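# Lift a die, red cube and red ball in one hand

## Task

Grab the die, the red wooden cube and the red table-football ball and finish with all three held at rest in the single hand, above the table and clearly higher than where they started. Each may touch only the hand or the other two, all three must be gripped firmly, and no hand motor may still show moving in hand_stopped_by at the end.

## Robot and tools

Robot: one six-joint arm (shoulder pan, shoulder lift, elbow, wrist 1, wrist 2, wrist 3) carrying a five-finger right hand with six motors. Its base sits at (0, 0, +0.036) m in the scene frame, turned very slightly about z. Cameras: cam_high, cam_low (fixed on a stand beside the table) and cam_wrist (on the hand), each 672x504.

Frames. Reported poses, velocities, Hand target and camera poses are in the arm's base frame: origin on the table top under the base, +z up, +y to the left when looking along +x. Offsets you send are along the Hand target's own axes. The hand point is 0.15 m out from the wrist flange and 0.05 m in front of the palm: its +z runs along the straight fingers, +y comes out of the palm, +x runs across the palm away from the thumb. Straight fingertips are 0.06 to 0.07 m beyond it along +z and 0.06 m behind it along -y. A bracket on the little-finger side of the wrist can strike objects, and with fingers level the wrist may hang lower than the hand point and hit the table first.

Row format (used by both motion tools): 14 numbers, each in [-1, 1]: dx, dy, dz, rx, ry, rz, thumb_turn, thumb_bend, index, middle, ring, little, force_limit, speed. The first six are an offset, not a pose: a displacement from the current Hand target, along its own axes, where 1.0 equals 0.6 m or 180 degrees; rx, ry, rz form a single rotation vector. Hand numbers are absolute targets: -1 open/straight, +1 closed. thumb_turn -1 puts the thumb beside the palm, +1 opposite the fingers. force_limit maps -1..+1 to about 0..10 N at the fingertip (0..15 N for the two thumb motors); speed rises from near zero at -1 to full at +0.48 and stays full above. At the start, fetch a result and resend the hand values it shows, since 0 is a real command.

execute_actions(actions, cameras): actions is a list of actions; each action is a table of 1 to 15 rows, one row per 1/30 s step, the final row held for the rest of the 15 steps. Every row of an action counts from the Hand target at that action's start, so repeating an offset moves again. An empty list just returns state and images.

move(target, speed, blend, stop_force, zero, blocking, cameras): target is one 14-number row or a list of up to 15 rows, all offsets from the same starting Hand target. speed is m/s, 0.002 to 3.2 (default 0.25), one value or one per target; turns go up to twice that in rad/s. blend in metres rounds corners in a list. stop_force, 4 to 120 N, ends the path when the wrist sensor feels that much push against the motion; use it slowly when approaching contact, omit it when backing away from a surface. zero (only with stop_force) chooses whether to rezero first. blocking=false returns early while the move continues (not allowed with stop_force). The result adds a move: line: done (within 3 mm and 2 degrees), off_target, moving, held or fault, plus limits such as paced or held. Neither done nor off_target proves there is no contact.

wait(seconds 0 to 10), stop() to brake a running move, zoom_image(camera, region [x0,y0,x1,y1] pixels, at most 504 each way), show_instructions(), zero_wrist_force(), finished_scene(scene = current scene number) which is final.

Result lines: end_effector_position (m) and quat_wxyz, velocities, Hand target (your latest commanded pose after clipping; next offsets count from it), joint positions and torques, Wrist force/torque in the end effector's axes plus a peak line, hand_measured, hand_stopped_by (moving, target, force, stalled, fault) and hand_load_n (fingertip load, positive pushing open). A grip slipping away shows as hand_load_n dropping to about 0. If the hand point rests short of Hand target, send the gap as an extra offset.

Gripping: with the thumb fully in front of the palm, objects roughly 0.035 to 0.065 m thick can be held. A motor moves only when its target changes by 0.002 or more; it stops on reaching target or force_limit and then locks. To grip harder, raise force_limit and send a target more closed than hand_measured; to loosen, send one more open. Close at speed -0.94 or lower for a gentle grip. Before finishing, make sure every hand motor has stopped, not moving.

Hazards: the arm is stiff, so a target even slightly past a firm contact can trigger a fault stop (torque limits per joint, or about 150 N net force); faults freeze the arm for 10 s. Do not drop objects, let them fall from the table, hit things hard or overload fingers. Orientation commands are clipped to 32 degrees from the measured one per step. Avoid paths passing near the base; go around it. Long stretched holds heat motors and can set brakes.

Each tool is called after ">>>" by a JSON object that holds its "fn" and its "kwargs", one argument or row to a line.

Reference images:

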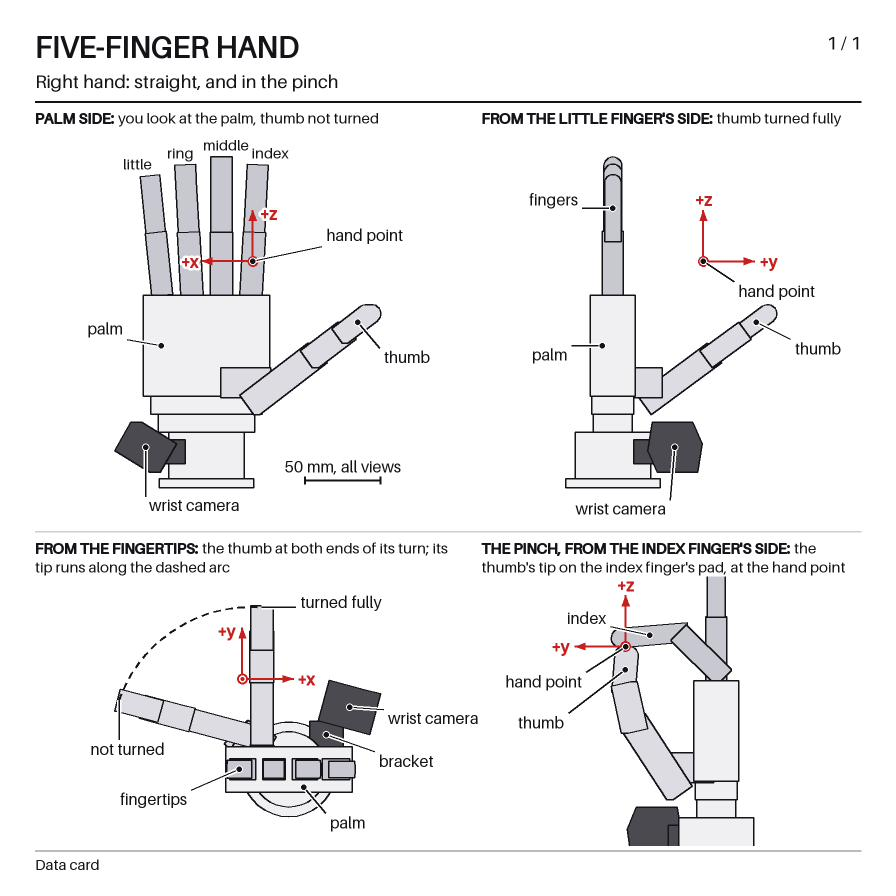

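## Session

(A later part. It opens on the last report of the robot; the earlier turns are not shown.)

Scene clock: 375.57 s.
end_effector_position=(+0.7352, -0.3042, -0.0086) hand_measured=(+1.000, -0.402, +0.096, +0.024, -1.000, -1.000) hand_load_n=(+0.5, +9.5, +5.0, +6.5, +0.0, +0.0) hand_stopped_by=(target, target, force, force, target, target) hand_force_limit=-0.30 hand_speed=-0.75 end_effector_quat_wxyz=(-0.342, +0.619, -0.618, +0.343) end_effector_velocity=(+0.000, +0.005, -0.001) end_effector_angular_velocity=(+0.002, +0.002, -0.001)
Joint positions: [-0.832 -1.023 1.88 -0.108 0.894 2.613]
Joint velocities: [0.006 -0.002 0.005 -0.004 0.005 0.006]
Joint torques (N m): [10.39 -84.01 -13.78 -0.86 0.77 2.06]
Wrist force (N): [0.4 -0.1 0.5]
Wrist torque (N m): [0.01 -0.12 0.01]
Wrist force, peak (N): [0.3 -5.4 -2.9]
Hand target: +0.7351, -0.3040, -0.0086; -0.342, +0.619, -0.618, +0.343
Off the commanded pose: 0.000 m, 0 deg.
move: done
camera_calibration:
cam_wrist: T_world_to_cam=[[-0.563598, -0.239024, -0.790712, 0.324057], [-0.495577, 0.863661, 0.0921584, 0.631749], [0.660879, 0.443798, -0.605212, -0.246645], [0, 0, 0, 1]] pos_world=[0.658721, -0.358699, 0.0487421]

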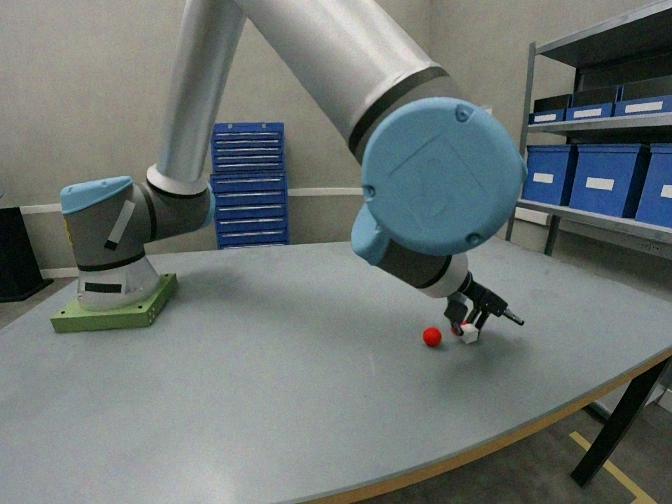

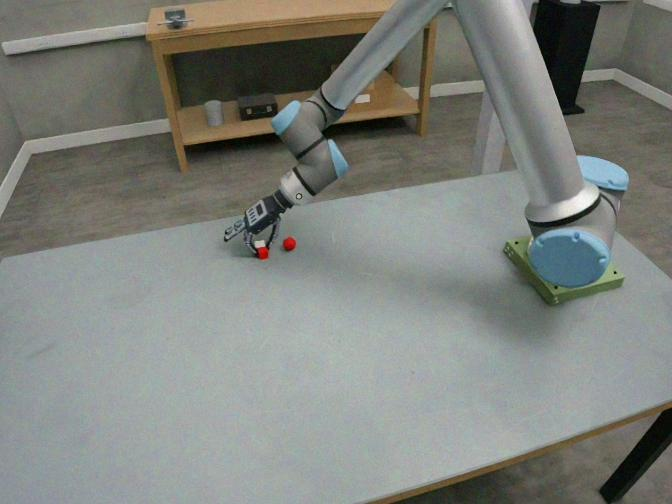

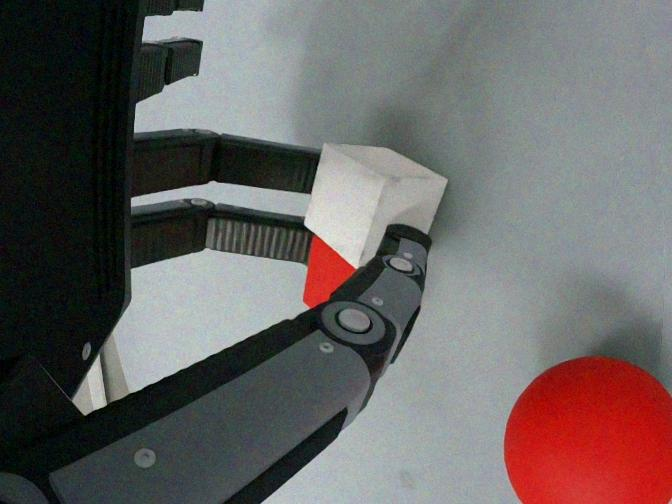

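>>> {"fn": "move", "kwargs": {
  "target": [-0.0045,0.014,-0.0148,0,0,0,1,-0.4,0.15,0.15,-1,-1,-0.3,-0.75],
  "speed": 0.03,
  "cameras": []
}}

>>> {"fn": "move", "kwargs": {
  "target": [0,0,0,0,0,0,1,-0.6,-0.4,-0.4,-1,-1,-0.3,-0.85],
  "cameras": ["cam_wrist"]
}}

>>> {"fn": "move", "kwargs": {
  "target": [0,-0.0989,-0.0618,0,0,0,1,-0.6,-0.4,-0.4,-1,-1,-0.3,-0.85],
  "speed": 0.06,
  "cameras": ["cam_wrist"]
}}

>>> {"fn": "zoom_image", "kwargs": {
  "camera": "cam_wrist",
  "region": [252, 100, 672, 504]
}}

Scene clock: 383.90 s.
end_effector_position=(+0.7230, -0.3012, -0.0110) hand_measured=(+1.000, -0.402, +0.096, +0.024, -1.000, -1.000) hand_load_n=(-0.5, +6.5, +7.0, +8.5, +0.0, +0.0) hand_stopped_by=(target, target, force, force, target, target) hand_force_limit=-0.30 hand_speed=-0.75 end_effector_quat_wxyz=(-0.342, +0.619, -0.618, +0.343)
Joint positions: [-0.844 -1.033 1.905 -0.118 0.885 2.603]
Joint velocities: within noise
Joint torques (N m): [9.26 -55.24 -31.98 2.55 1.09 0.19]
Wrist force (N): [0.2 -7.9 -2.5]
Wrist torque (N m): [-0.09 -0.02 -0.12]
Wrist force, peak (N): [0.5 -8.0 -2.3]
Hand target: +0.7231, -0.3013, -0.0110; -0.342, +0.619, -0.618, +0.343
Off the commanded pose: 0.000 m, 0 deg.
move: done
No camera images: "cameras" was empty.

Scene clock: 385.37 s.
end_effector_position=(+0.7231, -0.3013, -0.0110) hand_measured=(+1.000, -0.600, -0.400, -0.400, -1.000, -1.000) hand_load_n=(+0.0, +0.0, +0.0, +0.0, +0.0, +0.0) hand_stopped_by=(target, target, target, target, target, target) hand_force_limit=-0.30 hand_speed=-0.85 end_effector_quat_wxyz=(-0.342, +0.619, -0.618, +0.343)
Joint positions: [-0.844 -1.033 1.905 -0.117 0.885 2.603]
Joint velocities: within noise
Joint torques (N m): [10.75 -52.33 -32.64 3.76 0.77 1.25]
Wrist force (N): [0.5 -0.4 0.4]
Wrist torque (N m): [-0.01 -0.12 0.00]
Wrist force, peak (N): [0.5 -7.0 -2.5]
Hand target: +0.7231, -0.3013, -0.0110; -0.342, +0.619, -0.618, +0.343
Off the commanded pose: 0.000 m, 0 deg.
move: done
camera_calibration:
cam_wrist: T_world_to_cam=[[-0.563617, -0.23894, -0.790724, 0.316076], [-0.495442, 0.863741, 0.09214, 0.623412], [0.660964, 0.443689, -0.6052, -0.241483], [0, 0, 0, 1]] pos_world=[0.646621, -0.3558, 0.0463422]
Images, in order (width x height): cam_wrist 672x504.

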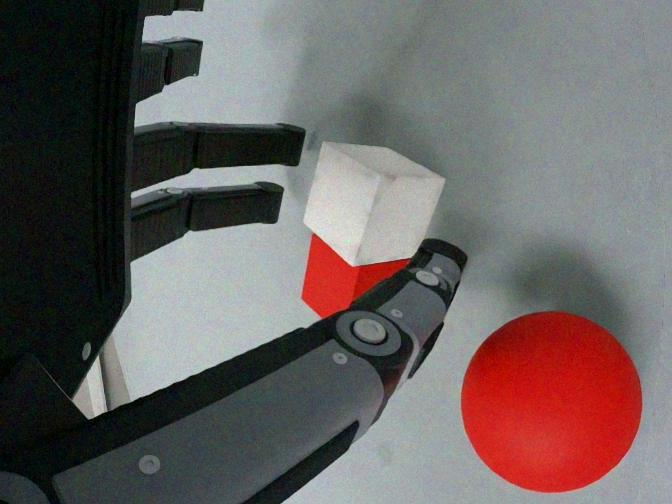

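Scene clock: 386.80 s.
end_effector_position=(+0.7233, -0.3013, +0.0592) hand_measured=(+1.000, -0.600, -0.400, -0.400, -1.000, -1.000) hand_load_n=(+0.0, +0.0, +0.0, +0.0, +0.0, +0.0) hand_stopped_by=(target, target, target, target, target, target) hand_force_limit=-0.30 hand_speed=-0.85 end_effector_quat_wxyz=(-0.342, +0.619, -0.618, +0.343) end_effector_velocity=(+0.001, -0.001, -0.002) end_effector_angular_velocity=(-0.003, -0.002, +0.001)
Joint positions: [-0.843 -1.12 1.879 -0.003 0.885 2.603]
Joint velocities: [0.001 0.003 0 -0.007 0 -0.001]
Joint torques (N m): [11.55 -48.31 -20 -0.91 1.35 0.04]
Wrist force (N): [0.6 0.0 0.2]
Wrist torque (N m): [0.06 -0.13 0.01]
Wrist force, peak (N): [0.3 -1.3 -0.3]
Hand target: +0.7232, -0.3012, +0.0589; -0.342, +0.619, -0.618, +0.343
Off the commanded pose: 0.000 m, 0 deg.
move: done
camera_calibration:
cam_wrist: T_world_to_cam=[[-0.563577, -0.239008, -0.790731, 0.371592], [-0.495486, 0.863722, 0.092077, 0.617023], [0.660965, 0.443689, -0.605199, -0.199064], [0, 0, 0, 1]] pos_world=[0.646721, -0.3558, 0.116542]
Images, in order (width x height): cam_wrist 672x504.

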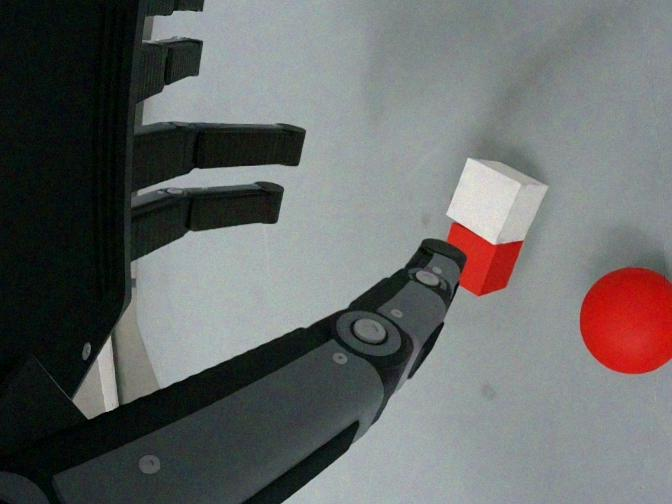

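Scaled by 1.200 from the camera's 672x504 image, which has a finer 960x720 frame.

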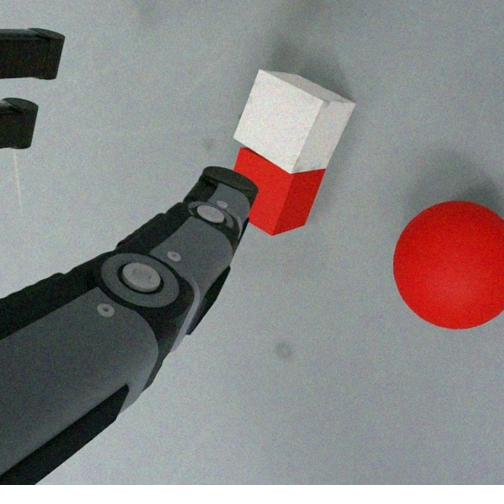

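>>> {"fn": "move", "kwargs": {
  "target": [
    [-0.0033,0.023,-0.0367,0,0,0,-1,-0.8,-0.4,-0.4,-1,-1,-0.3,-0.5],
    [-0.0033,0.1218,0.025,0,0,0,-1,-0.8,-0.4,-0.4,-1,-1,-0.3,-0.5]
  ],
  "speed": [0.1,0.05],
  "cameras": ["cam_wrist","cam_low"]
}}

>>> {"fn": "zoom_image", "kwargs": {
  "camera": "cam_low",
  "region": [220, 180, 380, 320]
}}

Scene clock: 405.13 s.
end_effector_position=(+0.6971, -0.2993, -0.0110) hand_measured=(-1.000, -0.800, -0.400, -0.400, -1.000, -1.000) hand_load_n=(+0.0, +0.0, +0.0, +0.0, +0.0, +0.0) hand_stopped_by=(target, target, target, target, target, target) hand_force_limit=-0.30 hand_speed=-0.50 end_effector_quat_wxyz=(-0.342, +0.619, -0.618, +0.343)
Joint positions: [-0.875 -1.055 1.951 -0.123 0.863 2.575]
Joint velocities: within noise
Joint torques (N m): [-6.16 -74.84 -32.94 4.62 -1.91 0.74]
Wrist force (N): [0.3 -0.3 0.3]
Wrist torque (N m): [0.02 -0.09 -0.02]
Wrist force, peak (N): [0.6 -1.2 1.2]
Hand target: +0.6971, -0.2993, -0.0110; -0.342, +0.619, -0.618, +0.343
Off the commanded pose: 0.000 m, 0 deg.
move: done
camera_calibration:
cam_wrist: T_world_to_cam=[[-0.563678, -0.238886, -0.790696, 0.301954], [-0.495487, 0.863699, 0.0922846, 0.608808], [0.660878, 0.443799, -0.605213, -0.225092], [0, 0, 0, 1]] pos_world=[0.62062, -0.353799, 0.0463421]
Images, in order (width x height): cam_low 672x504, cam_wrist 672x504.

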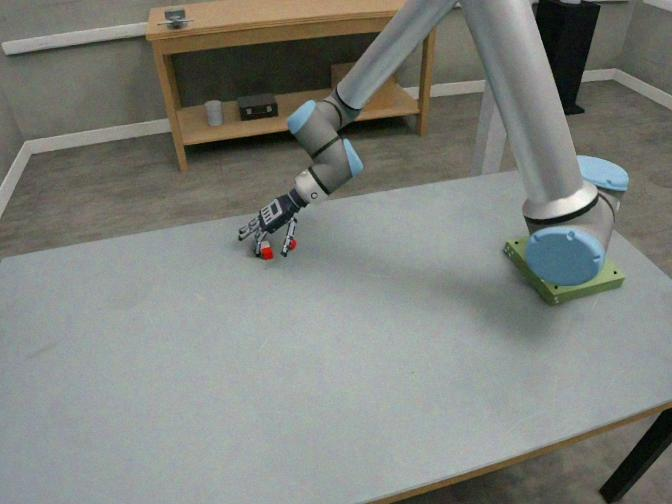

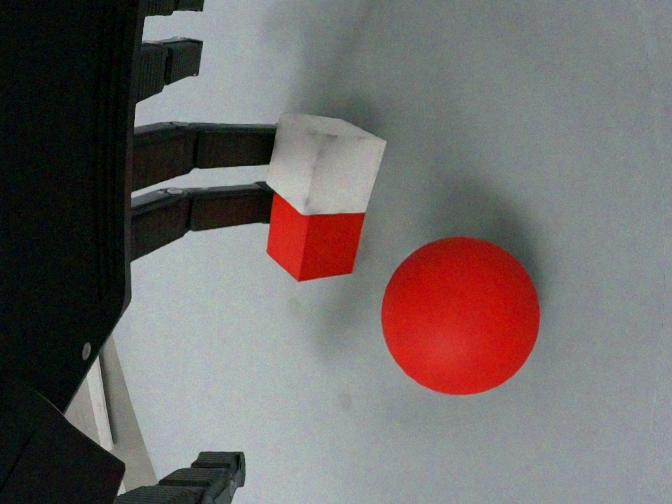

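Scaled by 3.150 from the camera's 672x504 image, which has a finer 960x720 frame.

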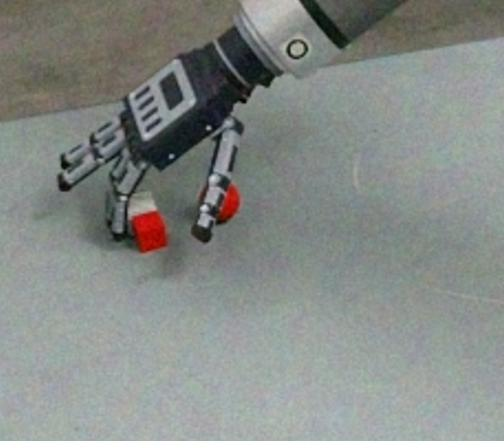

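>>> {"fn": "move", "kwargs": {
  "target": [
    [0.0037,0,0,0,0,0,-1,-0.8,-0.4,-0.4,-1,-1,-0.3,-0.5],
    [0.0037,0.03,-0.048,0,0,0,-1,-0.8,-0.4,-0.4,-1,-1,-0.3,-0.5]
  ],
  "speed": [0.05,0.03],
  "cameras": ["cam_wrist"]
}}

>>> {"fn": "zoom_image", "kwargs": {
  "camera": "cam_wrist",
  "region": [200, 80, 600, 420]
}}

Scene clock: 413.20 s.
end_effector_position=(+0.6630, -0.3014, -0.0110) hand_measured=(-1.000, -0.800, -0.400, -0.400, -1.000, -1.000) hand_load_n=(+0.0, +0.0, +0.0, +0.0, +0.0, +0.0) hand_stopped_by=(target, target, target, target, target, target) hand_force_limit=-0.30 hand_speed=-0.50 end_effector_quat_wxyz=(-0.342, +0.619, -0.618, +0.343)
Joint positions: [-0.925 -1.079 2.003 -0.119 0.827 2.527]
Joint velocities: within noise
Joint torques (N m): [15.04 -51.95 -33.28 4.18 0.61 1.68]
Wrist force (N): [0.3 -0.3 0.2]
Wrist torque (N m): [0.03 -0.10 -0.02]
Wrist force, peak (N): [0.7 -0.6 0.5]
Hand target: +0.6632, -0.3015, -0.0110; -0.342, +0.619, -0.618, +0.343
Off the commanded pose: 0.000 m, 0 deg.
move: done
camera_calibration:
cam_wrist: T_world_to_cam=[[-0.56365, -0.238935, -0.790702, 0.282253], [-0.495519, 0.863686, 0.0922402, 0.593819], [0.660878, 0.443799, -0.605213, -0.201519], [0, 0, 0, 1]] pos_world=[0.58652, -0.355999, 0.0464421]
Images, in order (width x height): cam_wrist 672x504.

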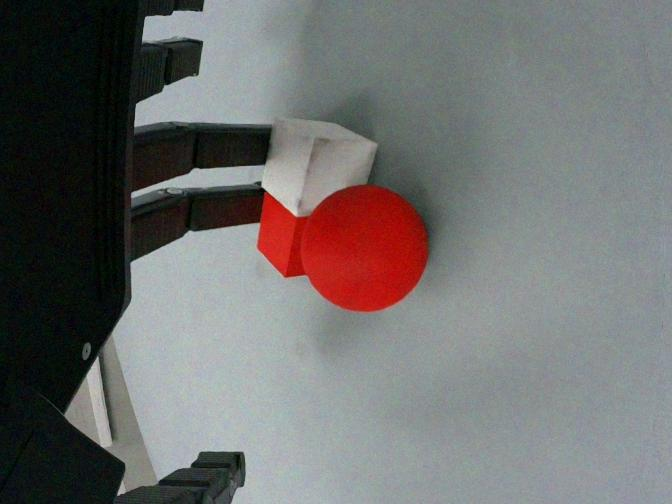

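Scaled by 1.260 from the camera's 672x504 image, which has a finer 960x720 frame.

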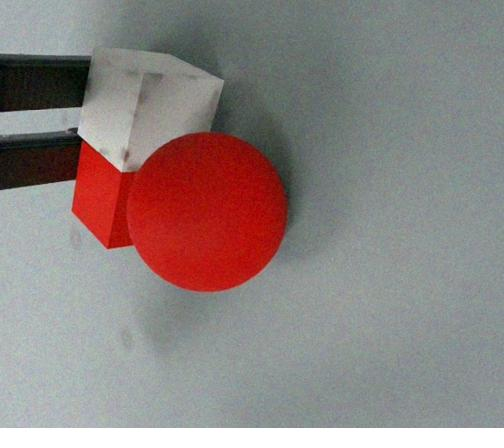

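>>> {"fn": "move", "kwargs": {
  "target": [0,0,0,0,0,0,1,-0.9,-0.4,-0.4,-1,-1,-0.3,-0.6],
  "cameras": ["cam_wrist","cam_low"]
}}

>>> {"fn": "zoom_image", "kwargs": {
  "camera": "cam_low",
  "region": [240, 190, 340, 280]
}}

Scene clock: 421.07 s.
end_effector_position=(+0.6632, -0.3015, -0.0110) hand_measured=(+1.000, -0.900, -0.400, -0.400, -1.000, -1.000) hand_load_n=(+0.0, +0.0, +0.0, +0.0, +0.0, +0.0) hand_stopped_by=(target, target, target, target, target, target) hand_force_limit=-0.30 hand_speed=-0.60 end_effector_quat_wxyz=(-0.342, +0.619, -0.618, +0.343)
Joint positions: [-0.925 -1.079 2.003 -0.119 0.828 2.528]
Joint velocities: within noise
Joint torques (N m): [12.95 -49.2 -24.23 -0.5 0.81 1.13]
Wrist force (N): [0.3 -0.5 0.4]
Wrist torque (N m): [-0.02 -0.11 -0.01]
Wrist force, peak (N): [0.7 -0.4 0.5]
Hand target: +0.6632, -0.3015, -0.0110; -0.342, +0.619, -0.618, +0.343
Off the commanded pose: 0.000 m, 0 deg.
move: done
camera_calibration:
cam_wrist: T_world_to_cam=[[-0.563617, -0.23894, -0.790724, 0.282322], [-0.495442, 0.863741, 0.09214, 0.593985], [0.660964, 0.443689, -0.6052, -0.201697], [0, 0, 0, 1]] pos_world=[0.586721, -0.3561, 0.0464422]
Images, in order (width x height): cam_low 672x504, cam_wrist 672x504.

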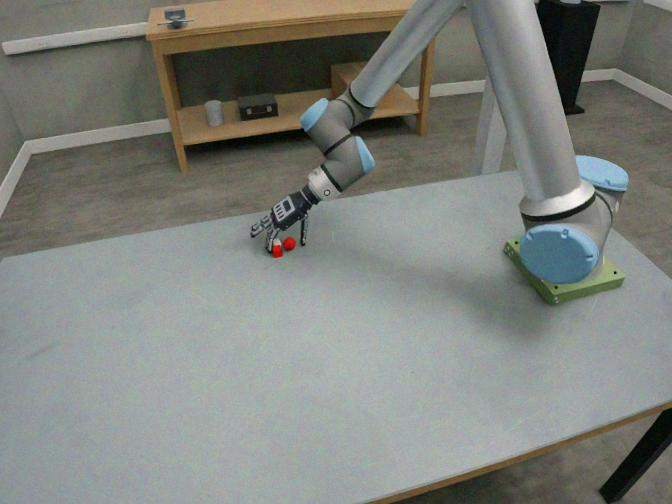

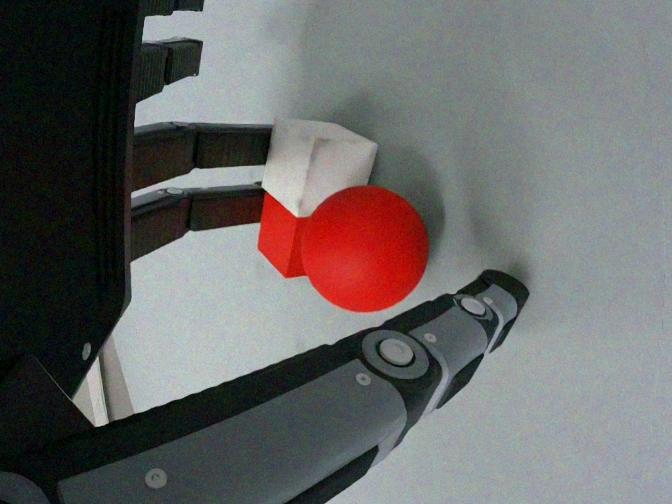

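Scaled by 5.040 from the camera's 672x504 image, which has a finer 960x720 frame.

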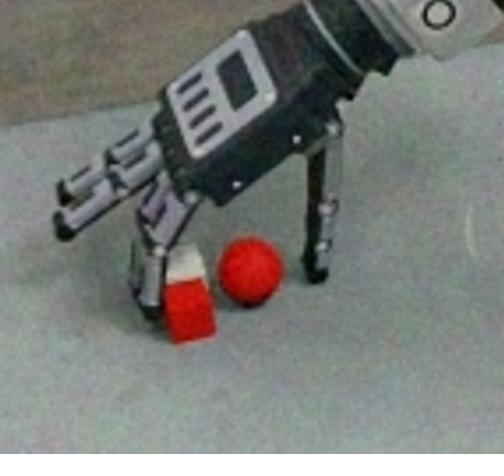

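>>> {"fn": "move", "kwargs": {
  "target": [0,0,0,0,0,0,1,-0.3,-0.4,-0.4,-1,-1,-0.4,-0.9],
  "cameras": ["cam_wrist","cam_low"]
}}

>>> {"fn": "zoom_image", "kwargs": {
  "camera": "cam_low",
  "region": [240, 190, 340, 280]
}}

>>> {"fn": "zoom_image", "kwargs": {
  "camera": "cam_wrist",
  "region": [200, 80, 600, 420]
}}

Scene clock: 428.00 s.
end_effector_position=(+0.6632, -0.3015, -0.0110) hand_measured=(+1.000, -0.468, -0.400, -0.400, -1.000, -1.000) hand_load_n=(+0.5, +5.0, +0.5, +4.0, +0.0, +0.0) hand_stopped_by=(target, force, target, target, target, target) hand_force_limit=-0.40 hand_speed=-0.90 end_effector_quat_wxyz=(-0.342, +0.619, -0.618, +0.343)
Joint positions: [-0.925 -1.079 2.003 -0.119 0.828 2.528]
Joint velocities: within noise
Joint torques (N m): [14.21 -50.21 -12.71 -0.24 1.11 1.96]
Wrist force (N): [0.0 -1.0 -0.2]
Wrist torque (N m): [0.04 -0.03 -0.04]
Wrist force, peak (N): [0.9 -0.6 0.1]
Hand target: +0.6632, -0.3015, -0.0110; -0.342, +0.619, -0.618, +0.343
Off the commanded pose: 0.000 m, 0 deg.
move: done
camera_calibration:
cam_wrist: T_world_to_cam=[[-0.563617, -0.23894, -0.790724, 0.282322], [-0.495442, 0.863741, 0.09214, 0.593985], [0.660964, 0.443689, -0.6052, -0.201697], [0, 0, 0, 1]] pos_world=[0.586721, -0.3561, 0.0464422]
Images, in order (width x height): cam_low 672x504, cam_wrist 672x504.

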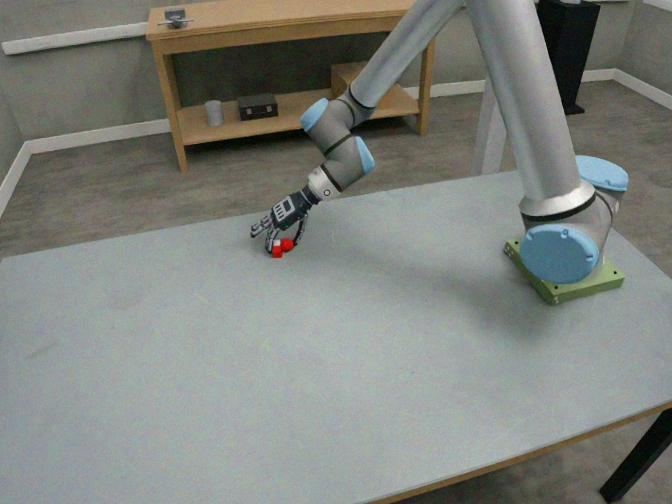

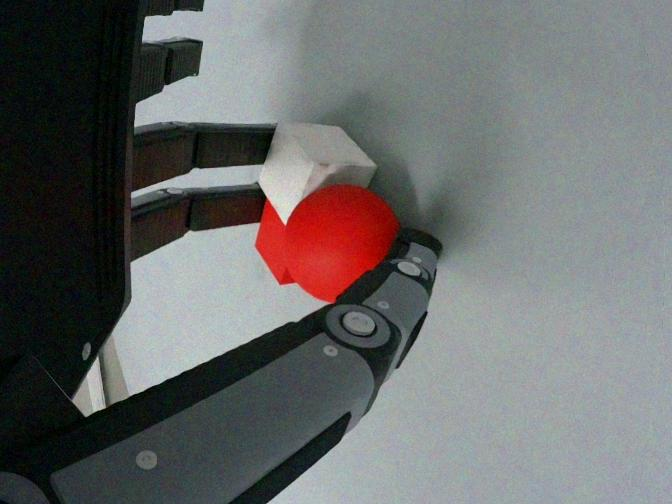

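Scaled by 5.040 from the camera's 672x504 image, which has a finer 960x720 frame.

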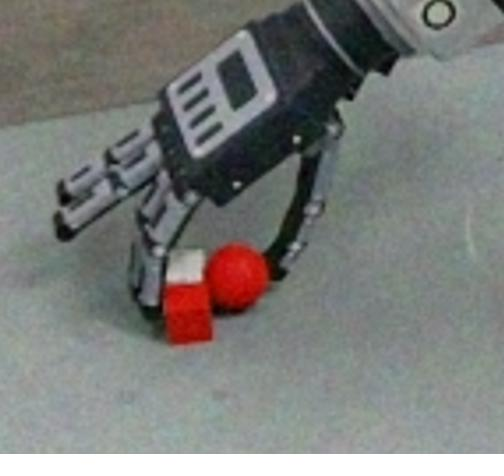

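Scaled by 1.260 from the camera's 672x504 image, which has a finer 960x720 frame.

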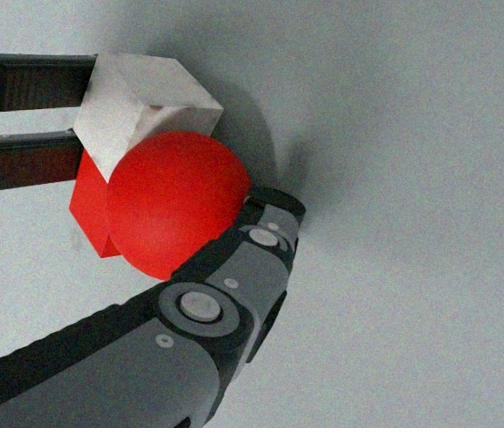

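>>> {"fn": "move", "kwargs": {
  "target": [0,0,0,0,0,0,1,-0.46,-0.1,-0.1,-1,-1,-0.2,-0.9],
  "cameras": ["cam_wrist"]
}}

>>> {"fn": "zoom_image", "kwargs": {
  "camera": "cam_wrist",
  "region": [200, 80, 600, 420]
}}

Scene clock: 431.77 s.
end_effector_position=(+0.6632, -0.3015, -0.0110) hand_measured=(+1.000, -0.466, -0.356, -0.400, -1.000, -1.000) hand_load_n=(+0.0, +8.5, +5.0, +3.5, +0.0, +0.0) hand_stopped_by=(target, force, force, force, target, target) hand_force_limit=-0.20 hand_speed=-0.90 end_effector_quat_wxyz=(-0.342, +0.619, -0.618, +0.343)
Joint positions: [-0.925 -1.079 2.003 -0.119 0.828 2.528]
Joint velocities: within noise
Joint torques (N m): [11.73 -46.82 -12.24 -0.04 1.5 1.36]
Wrist force (N): [-0.1 -4.4 -2.2]
Wrist torque (N m): [0.21 -0.13 0.02]
Wrist force, peak (N): [-0.3 -4.9 -2.5]
Hand target: +0.6632, -0.3015, -0.0110; -0.342, +0.619, -0.618, +0.343
Off the commanded pose: 0.000 m, 0 deg.
move: done
camera_calibration:
cam_wrist: T_world_to_cam=[[-0.563617, -0.23894, -0.790724, 0.282322], [-0.495442, 0.863741, 0.09214, 0.593985], [0.660964, 0.443689, -0.6052, -0.201697], [0, 0, 0, 1]] pos_world=[0.586721, -0.3561, 0.0464422]
Images, in order (width x height): cam_wrist 672x504.

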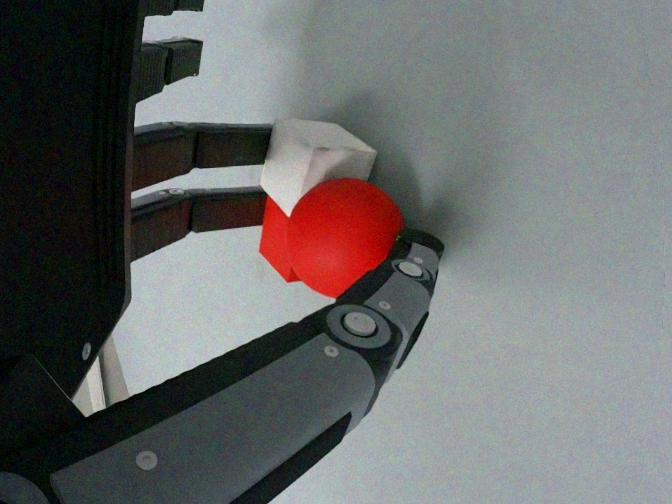

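Scaled by 1.260 from the camera's 672x504 image, which has a finer 960x720 frame.

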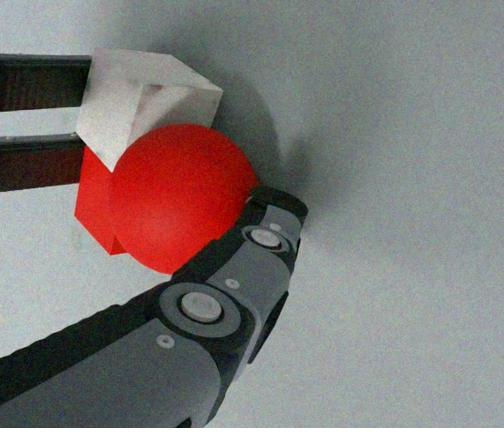

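>>> {"fn": "move", "kwargs": {
  "target": [0,0,0,0,0,0,1,-0.4,0,0,-1,-1,0.3,-0.9],
  "cameras": ["cam_wrist"]
}}

>>> {"fn": "zoom_image", "kwargs": {
  "camera": "cam_wrist",
  "region": [200, 80, 600, 420]
}}

Scene clock: 435.03 s.
end_effector_position=(+0.6632, -0.3015, -0.0110) hand_measured=(+1.000, -0.468, -0.348, -0.384, -1.000, -1.000) hand_load_n=(+0.5, +11.5, +4.5, +7.0, +0.0, +0.0) hand_stopped_by=(target, force, force, force, target, target) hand_force_limit=0.30 hand_speed=-0.90 end_effector_quat_wxyz=(-0.342, +0.619, -0.618, +0.343)
Joint positions: [-0.925 -1.079 2.003 -0.119 0.828 2.528]
Joint velocities: within noise
Joint torques (N m): [6.66 -47.58 -12.15 -0.18 0.84 1.37]
Wrist force (N): [0.8 -5.1 -2.3]
Wrist torque (N m): [0.20 -0.11 0.01]
Wrist force, peak (N): [0.8 -7.4 -2.1]
Hand target: +0.6632, -0.3015, -0.0110; -0.342, +0.619, -0.618, +0.343
Off the commanded pose: 0.000 m, 0 deg.
move: done
camera_calibration:
cam_wrist: T_world_to_cam=[[-0.563617, -0.23894, -0.790724, 0.282322], [-0.495442, 0.863741, 0.09214, 0.593985], [0.660964, 0.443689, -0.6052, -0.201697], [0, 0, 0, 1]] pos_world=[0.586721, -0.3561, 0.0464422]
Images, in order (width x height): cam_wrist 672x504.

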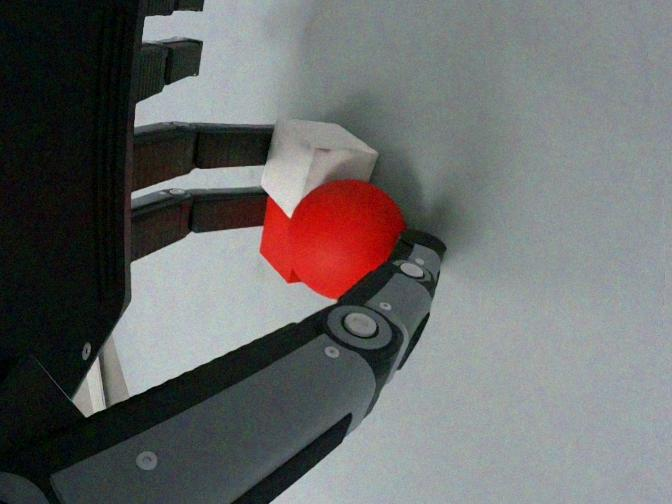

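Scaled by 1.260 from the camera's 672x504 image, which has a finer 960x720 frame.

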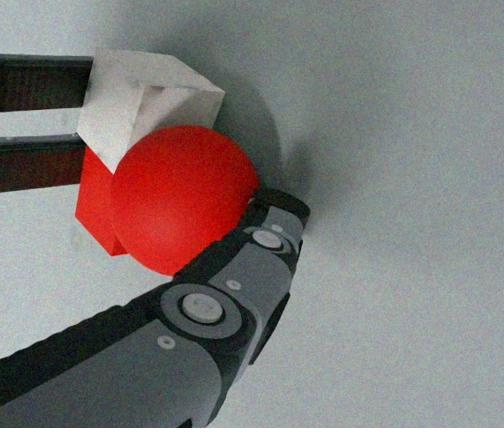

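>>> {"fn": "move", "kwargs": {
  "target": [0,-0.0113,-0.0071,0,0,0,1,-0.4,0,0,-1,-1,0.3,-0.9],
  "speed": 0.02,
  "cameras": ["cam_wrist","cam_low"]
}}

>>> {"fn": "zoom_image", "kwargs": {
  "camera": "cam_low",
  "region": [240, 190, 340, 280]
}}

>>> {"fn": "zoom_image", "kwargs": {
  "camera": "cam_wrist",
  "region": [200, 80, 600, 420]
}}

Scene clock: 439.47 s.
end_effector_position=(+0.6632, -0.3015, -0.0028) hand_measured=(+1.000, -0.468, -0.348, -0.384, -1.000, -1.000) hand_load_n=(+0.0, +10.5, +4.0, +5.0, +0.0, +0.0) hand_stopped_by=(target, force, force, force, target, target) hand_force_limit=0.30 hand_speed=-0.90 end_effector_quat_wxyz=(-0.342, +0.619, -0.618, +0.343)
Joint positions: [-0.925 -1.091 2.001 -0.105 0.828 2.528]
Joint velocities: within noise
Joint torques (N m): [6.57 -50.65 -31.07 0.06 0.68 1.1]
Wrist force (N): [0.5 0.2 0.5]
Wrist torque (N m): [0.02 -0.12 0.02]
Wrist force, peak (N): [0.9 -5.3 -2.1]
Hand target: +0.6632, -0.3015, -0.0029; -0.342, +0.619, -0.618, +0.343
Off the commanded pose: 0.000 m, 0 deg.
move: done
camera_calibration:
cam_wrist: T_world_to_cam=[[-0.563654, -0.238965, -0.79069, 0.288681], [-0.495475, 0.863718, 0.0921698, 0.593198], [0.660908, 0.443719, -0.605239, -0.196683], [0, 0, 0, 1]] pos_world=[0.586621, -0.3561, 0.0545421]
Images, in order (width x height): cam_low 672x504, cam_wrist 672x504.

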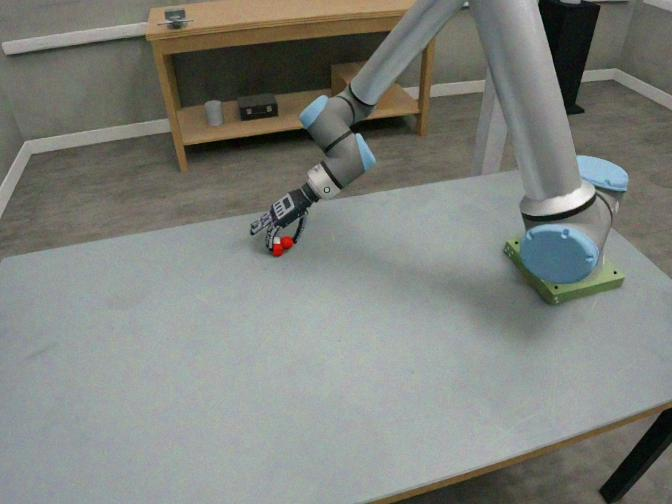

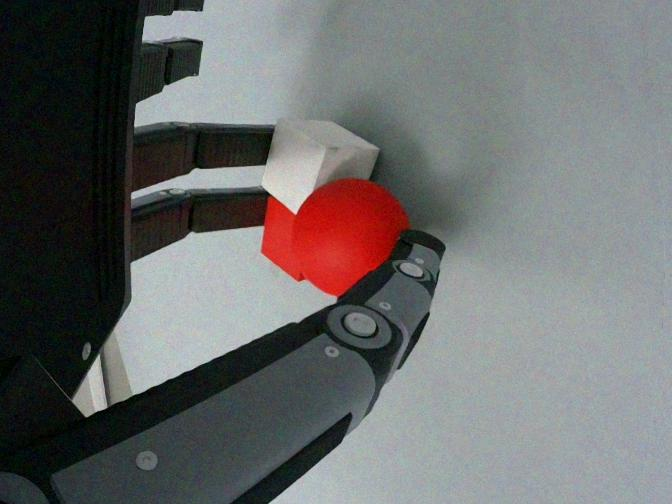

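Scaled by 5.040 from the camera's 672x504 image, which has a finer 960x720 frame.

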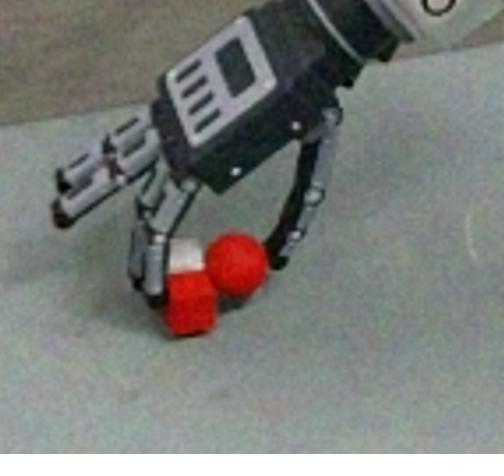

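Scaled by 1.260 from the camera's 672x504 image, which has a finer 960x720 frame.

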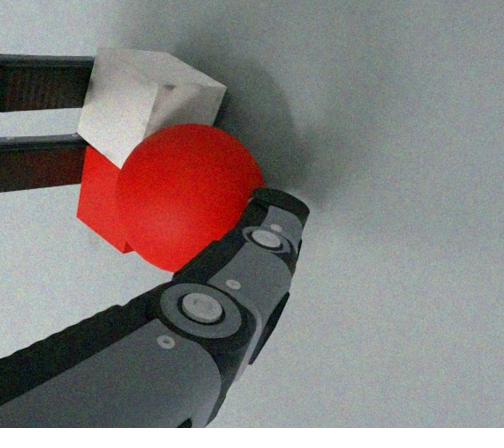

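>>> {"fn": "move", "kwargs": {
  "target": [0,-0.0424,-0.0265,0,0,0,1,-0.4,0,0,-1,-1,0.3,-0.9],
  "speed": 0.03,
  "cameras": ["cam_wrist","cam_low"]
}}

>>> {"fn": "zoom_image", "kwargs": {
  "camera": "cam_low",
  "region": [240, 180, 340, 270]
}}

>>> {"fn": "zoom_image", "kwargs": {
  "camera": "cam_wrist",
  "region": [200, 80, 600, 420]
}}

Scene clock: 443.57 s.
end_effector_position=(+0.6632, -0.3015, +0.0272) hand_measured=(+1.000, -0.468, -0.348, -0.384, -1.000, -1.000) hand_load_n=(+0.0, +10.5, +4.0, +5.5, +0.0, +0.0) hand_stopped_by=(target, force, force, force, target, target) hand_force_limit=0.30 hand_speed=-0.90 end_effector_quat_wxyz=(-0.342, +0.619, -0.618, +0.343)
Joint positions: [-0.925 -1.133 1.99 -0.053 0.828 2.528]
Joint velocities: within noise
Joint torques (N m): [12.84 -44.09 -26.83 -1.47 1.33 0.71]
Wrist force (N): [0.3 0.1 0.4]
Wrist torque (N m): [0.00 -0.10 0.00]
Wrist force, peak (N): [0.7 0.3 1.0]
Hand target: +0.6632, -0.3015, +0.0271; -0.342, +0.619, -0.618, +0.343
Off the commanded pose: 0.000 m, 0 deg.
move: done
camera_calibration:
cam_wrist: T_world_to_cam=[[-0.563617, -0.23894, -0.790724, 0.312449], [-0.495442, 0.863741, 0.09214, 0.590474], [0.660964, 0.443689, -0.6052, -0.178639], [0, 0, 0, 1]] pos_world=[0.586721, -0.3561, 0.0845422]
Images, in order (width x height): cam_low 672x504, cam_wrist 672x504.

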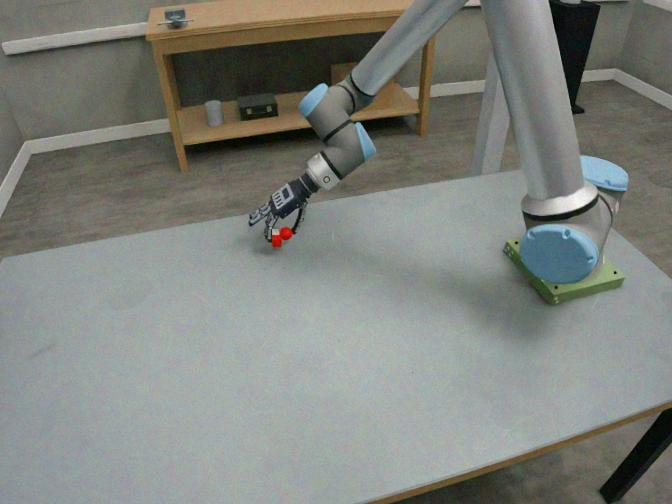

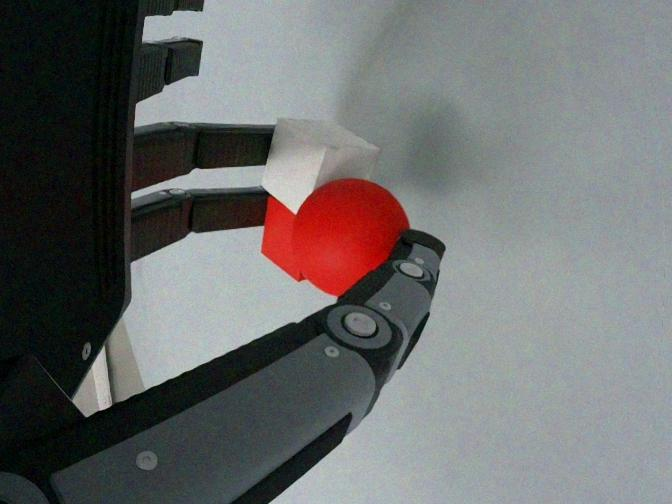

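Scaled by 5.040 from the camera's 672x504 image, which has a finer 960x720 frame.

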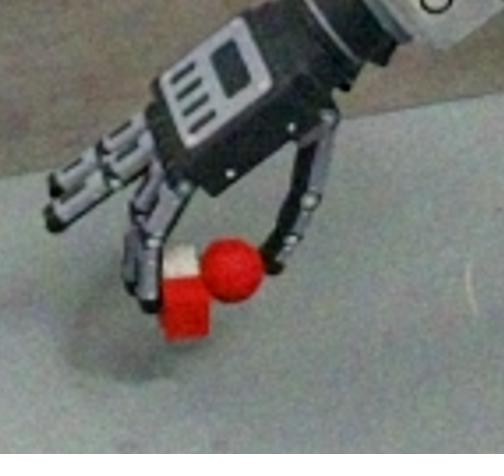

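Scaled by 1.260 from the camera's 672x504 image, which has a finer 960x720 frame.

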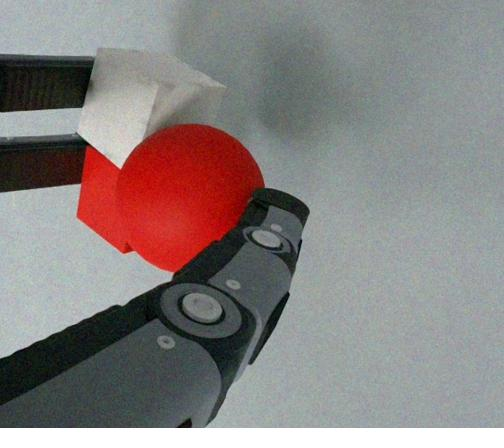

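Holding all three. Raise more and toward the table middle.

>>> {"fn": "move", "kwargs": {
  "target": [-0.1,-0.141,-0.088,0,0,0,1,-0.4,0,0,-1,-1,0.3,-0.9],
  "speed": 0.08,
  "cameras": ["cam_wrist"]
}}

>>> {"fn": "wait", "kwargs": {
  "seconds": 0.5,
  "cameras": ["cam_wrist"]
}}

Scene clock: 449.00 s.
end_effector_position=(+0.6632, -0.2412, +0.1268) hand_measured=(+1.000, -0.468, -0.348, -0.384, -1.000, -1.000) hand_load_n=(+0.0, +10.5, +4.5, +5.5, +0.0, +0.0) hand_stopped_by=(target, force, force, force, target, target) hand_force_limit=0.30 hand_speed=-0.90 end_effector_quat_wxyz=(-0.342, +0.619, -0.618, +0.343) end_effector_velocity=(+0.001, -0.003, -0.003) end_effector_angular_velocity=(-0.002, -0.001, -0.001)
Joint positions: [-0.853 -1.311 2.007 0.065 0.879 2.595]
Joint velocities: [-0.003 0.005 -0.001 -0.006 -0.001 -0.002]
Joint torques (N m): [-8.01 -37.44 -41.44 -0.28 -3.05 -2.08]
Wrist force (N): [0.4 0.2 0.6]
Wrist torque (N m): [0.00 -0.10 0.00]
Wrist force, peak (N): [0.9 1.3 0.8]
Hand target: +0.6633, -0.2414, +0.1267; -0.342, +0.619, -0.618, +0.343
Off the commanded pose: 0.000 m, 0 deg.
move: done
camera_calibration:
cam_wrist: T_world_to_cam=[[-0.563837, -0.238737, -0.790628, 0.405784], [-0.495361, 0.863754, 0.0924489, 0.529111], [0.660837, 0.443772, -0.605277, -0.145002], [0, 0, 0, 1]] pos_world=[0.586719, -0.295798, 0.184142]
Images, in order (width x height): cam_wrist 672x504.

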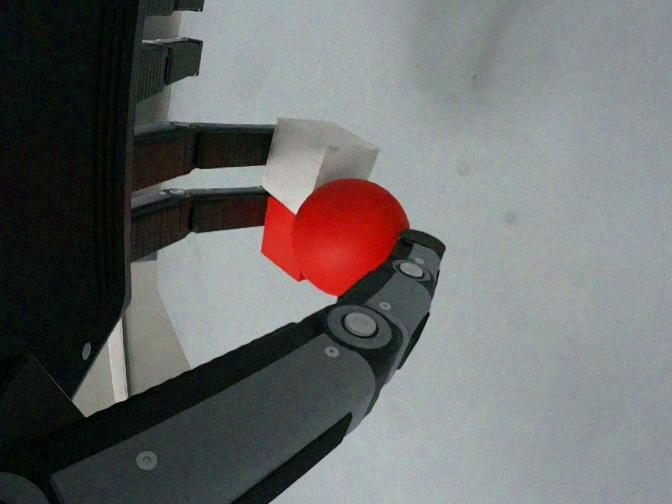

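Scene clock: 449.50 s.
end_effector_position=(+0.6633, -0.2414, +0.1267) hand_measured=(+1.000, -0.468, -0.348, -0.384, -1.000, -1.000) hand_load_n=(+0.0, +10.5, +4.5, +5.5, +0.0, +0.0) hand_stopped_by=(target, force, force, force, target, target) hand_force_limit=0.30 hand_speed=-0.90 end_effector_quat_wxyz=(-0.342, +0.619, -0.618, +0.343)
Joint positions: [-0.853 -1.311 2.007 0.064 0.878 2.595]
Joint velocities: within noise
Joint torques (N m): [-8.23 -38.87 -39.36 -2.02 -2.74 -2.15]
Wrist force (N): [0.0 -0.1 0.7]
Wrist torque (N m): [-0.03 -0.05 -0.03]
Wrist force, peak (N): [0.4 0.3 0.9]
Hand target: +0.6633, -0.2414, +0.1267; -0.342, +0.619, -0.618, +0.343
Off the commanded pose: 0.000 m, 0 deg.
wait: 0.50 s; at rest by 0.17 s
camera_calibration:
cam_wrist: T_world_to_cam=[[-0.563617, -0.23894, -0.790724, 0.405646], [-0.495442, 0.863741, 0.09214, 0.529349], [0.660964, 0.443689, -0.6052, -0.145137], [0, 0, 0, 1]] pos_world=[0.586821, -0.2959, 0.184142]
Images, in order (width x height): cam_wrist 672x504.

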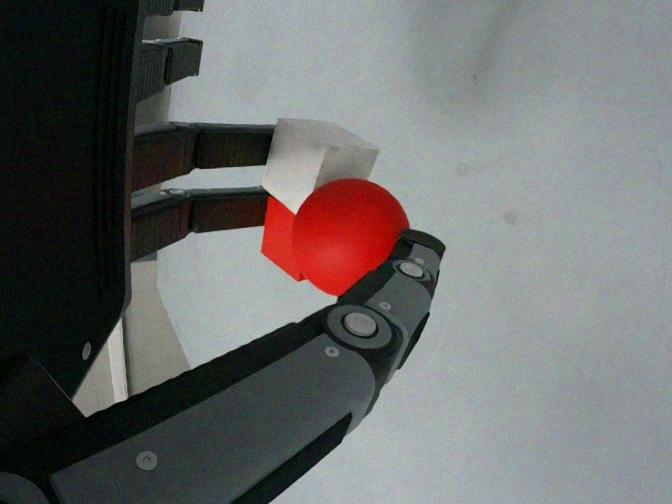

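>>> {"fn": "finished_scene", "kwargs": {
  "scene": 1
}}

The scene is finished: the task was done.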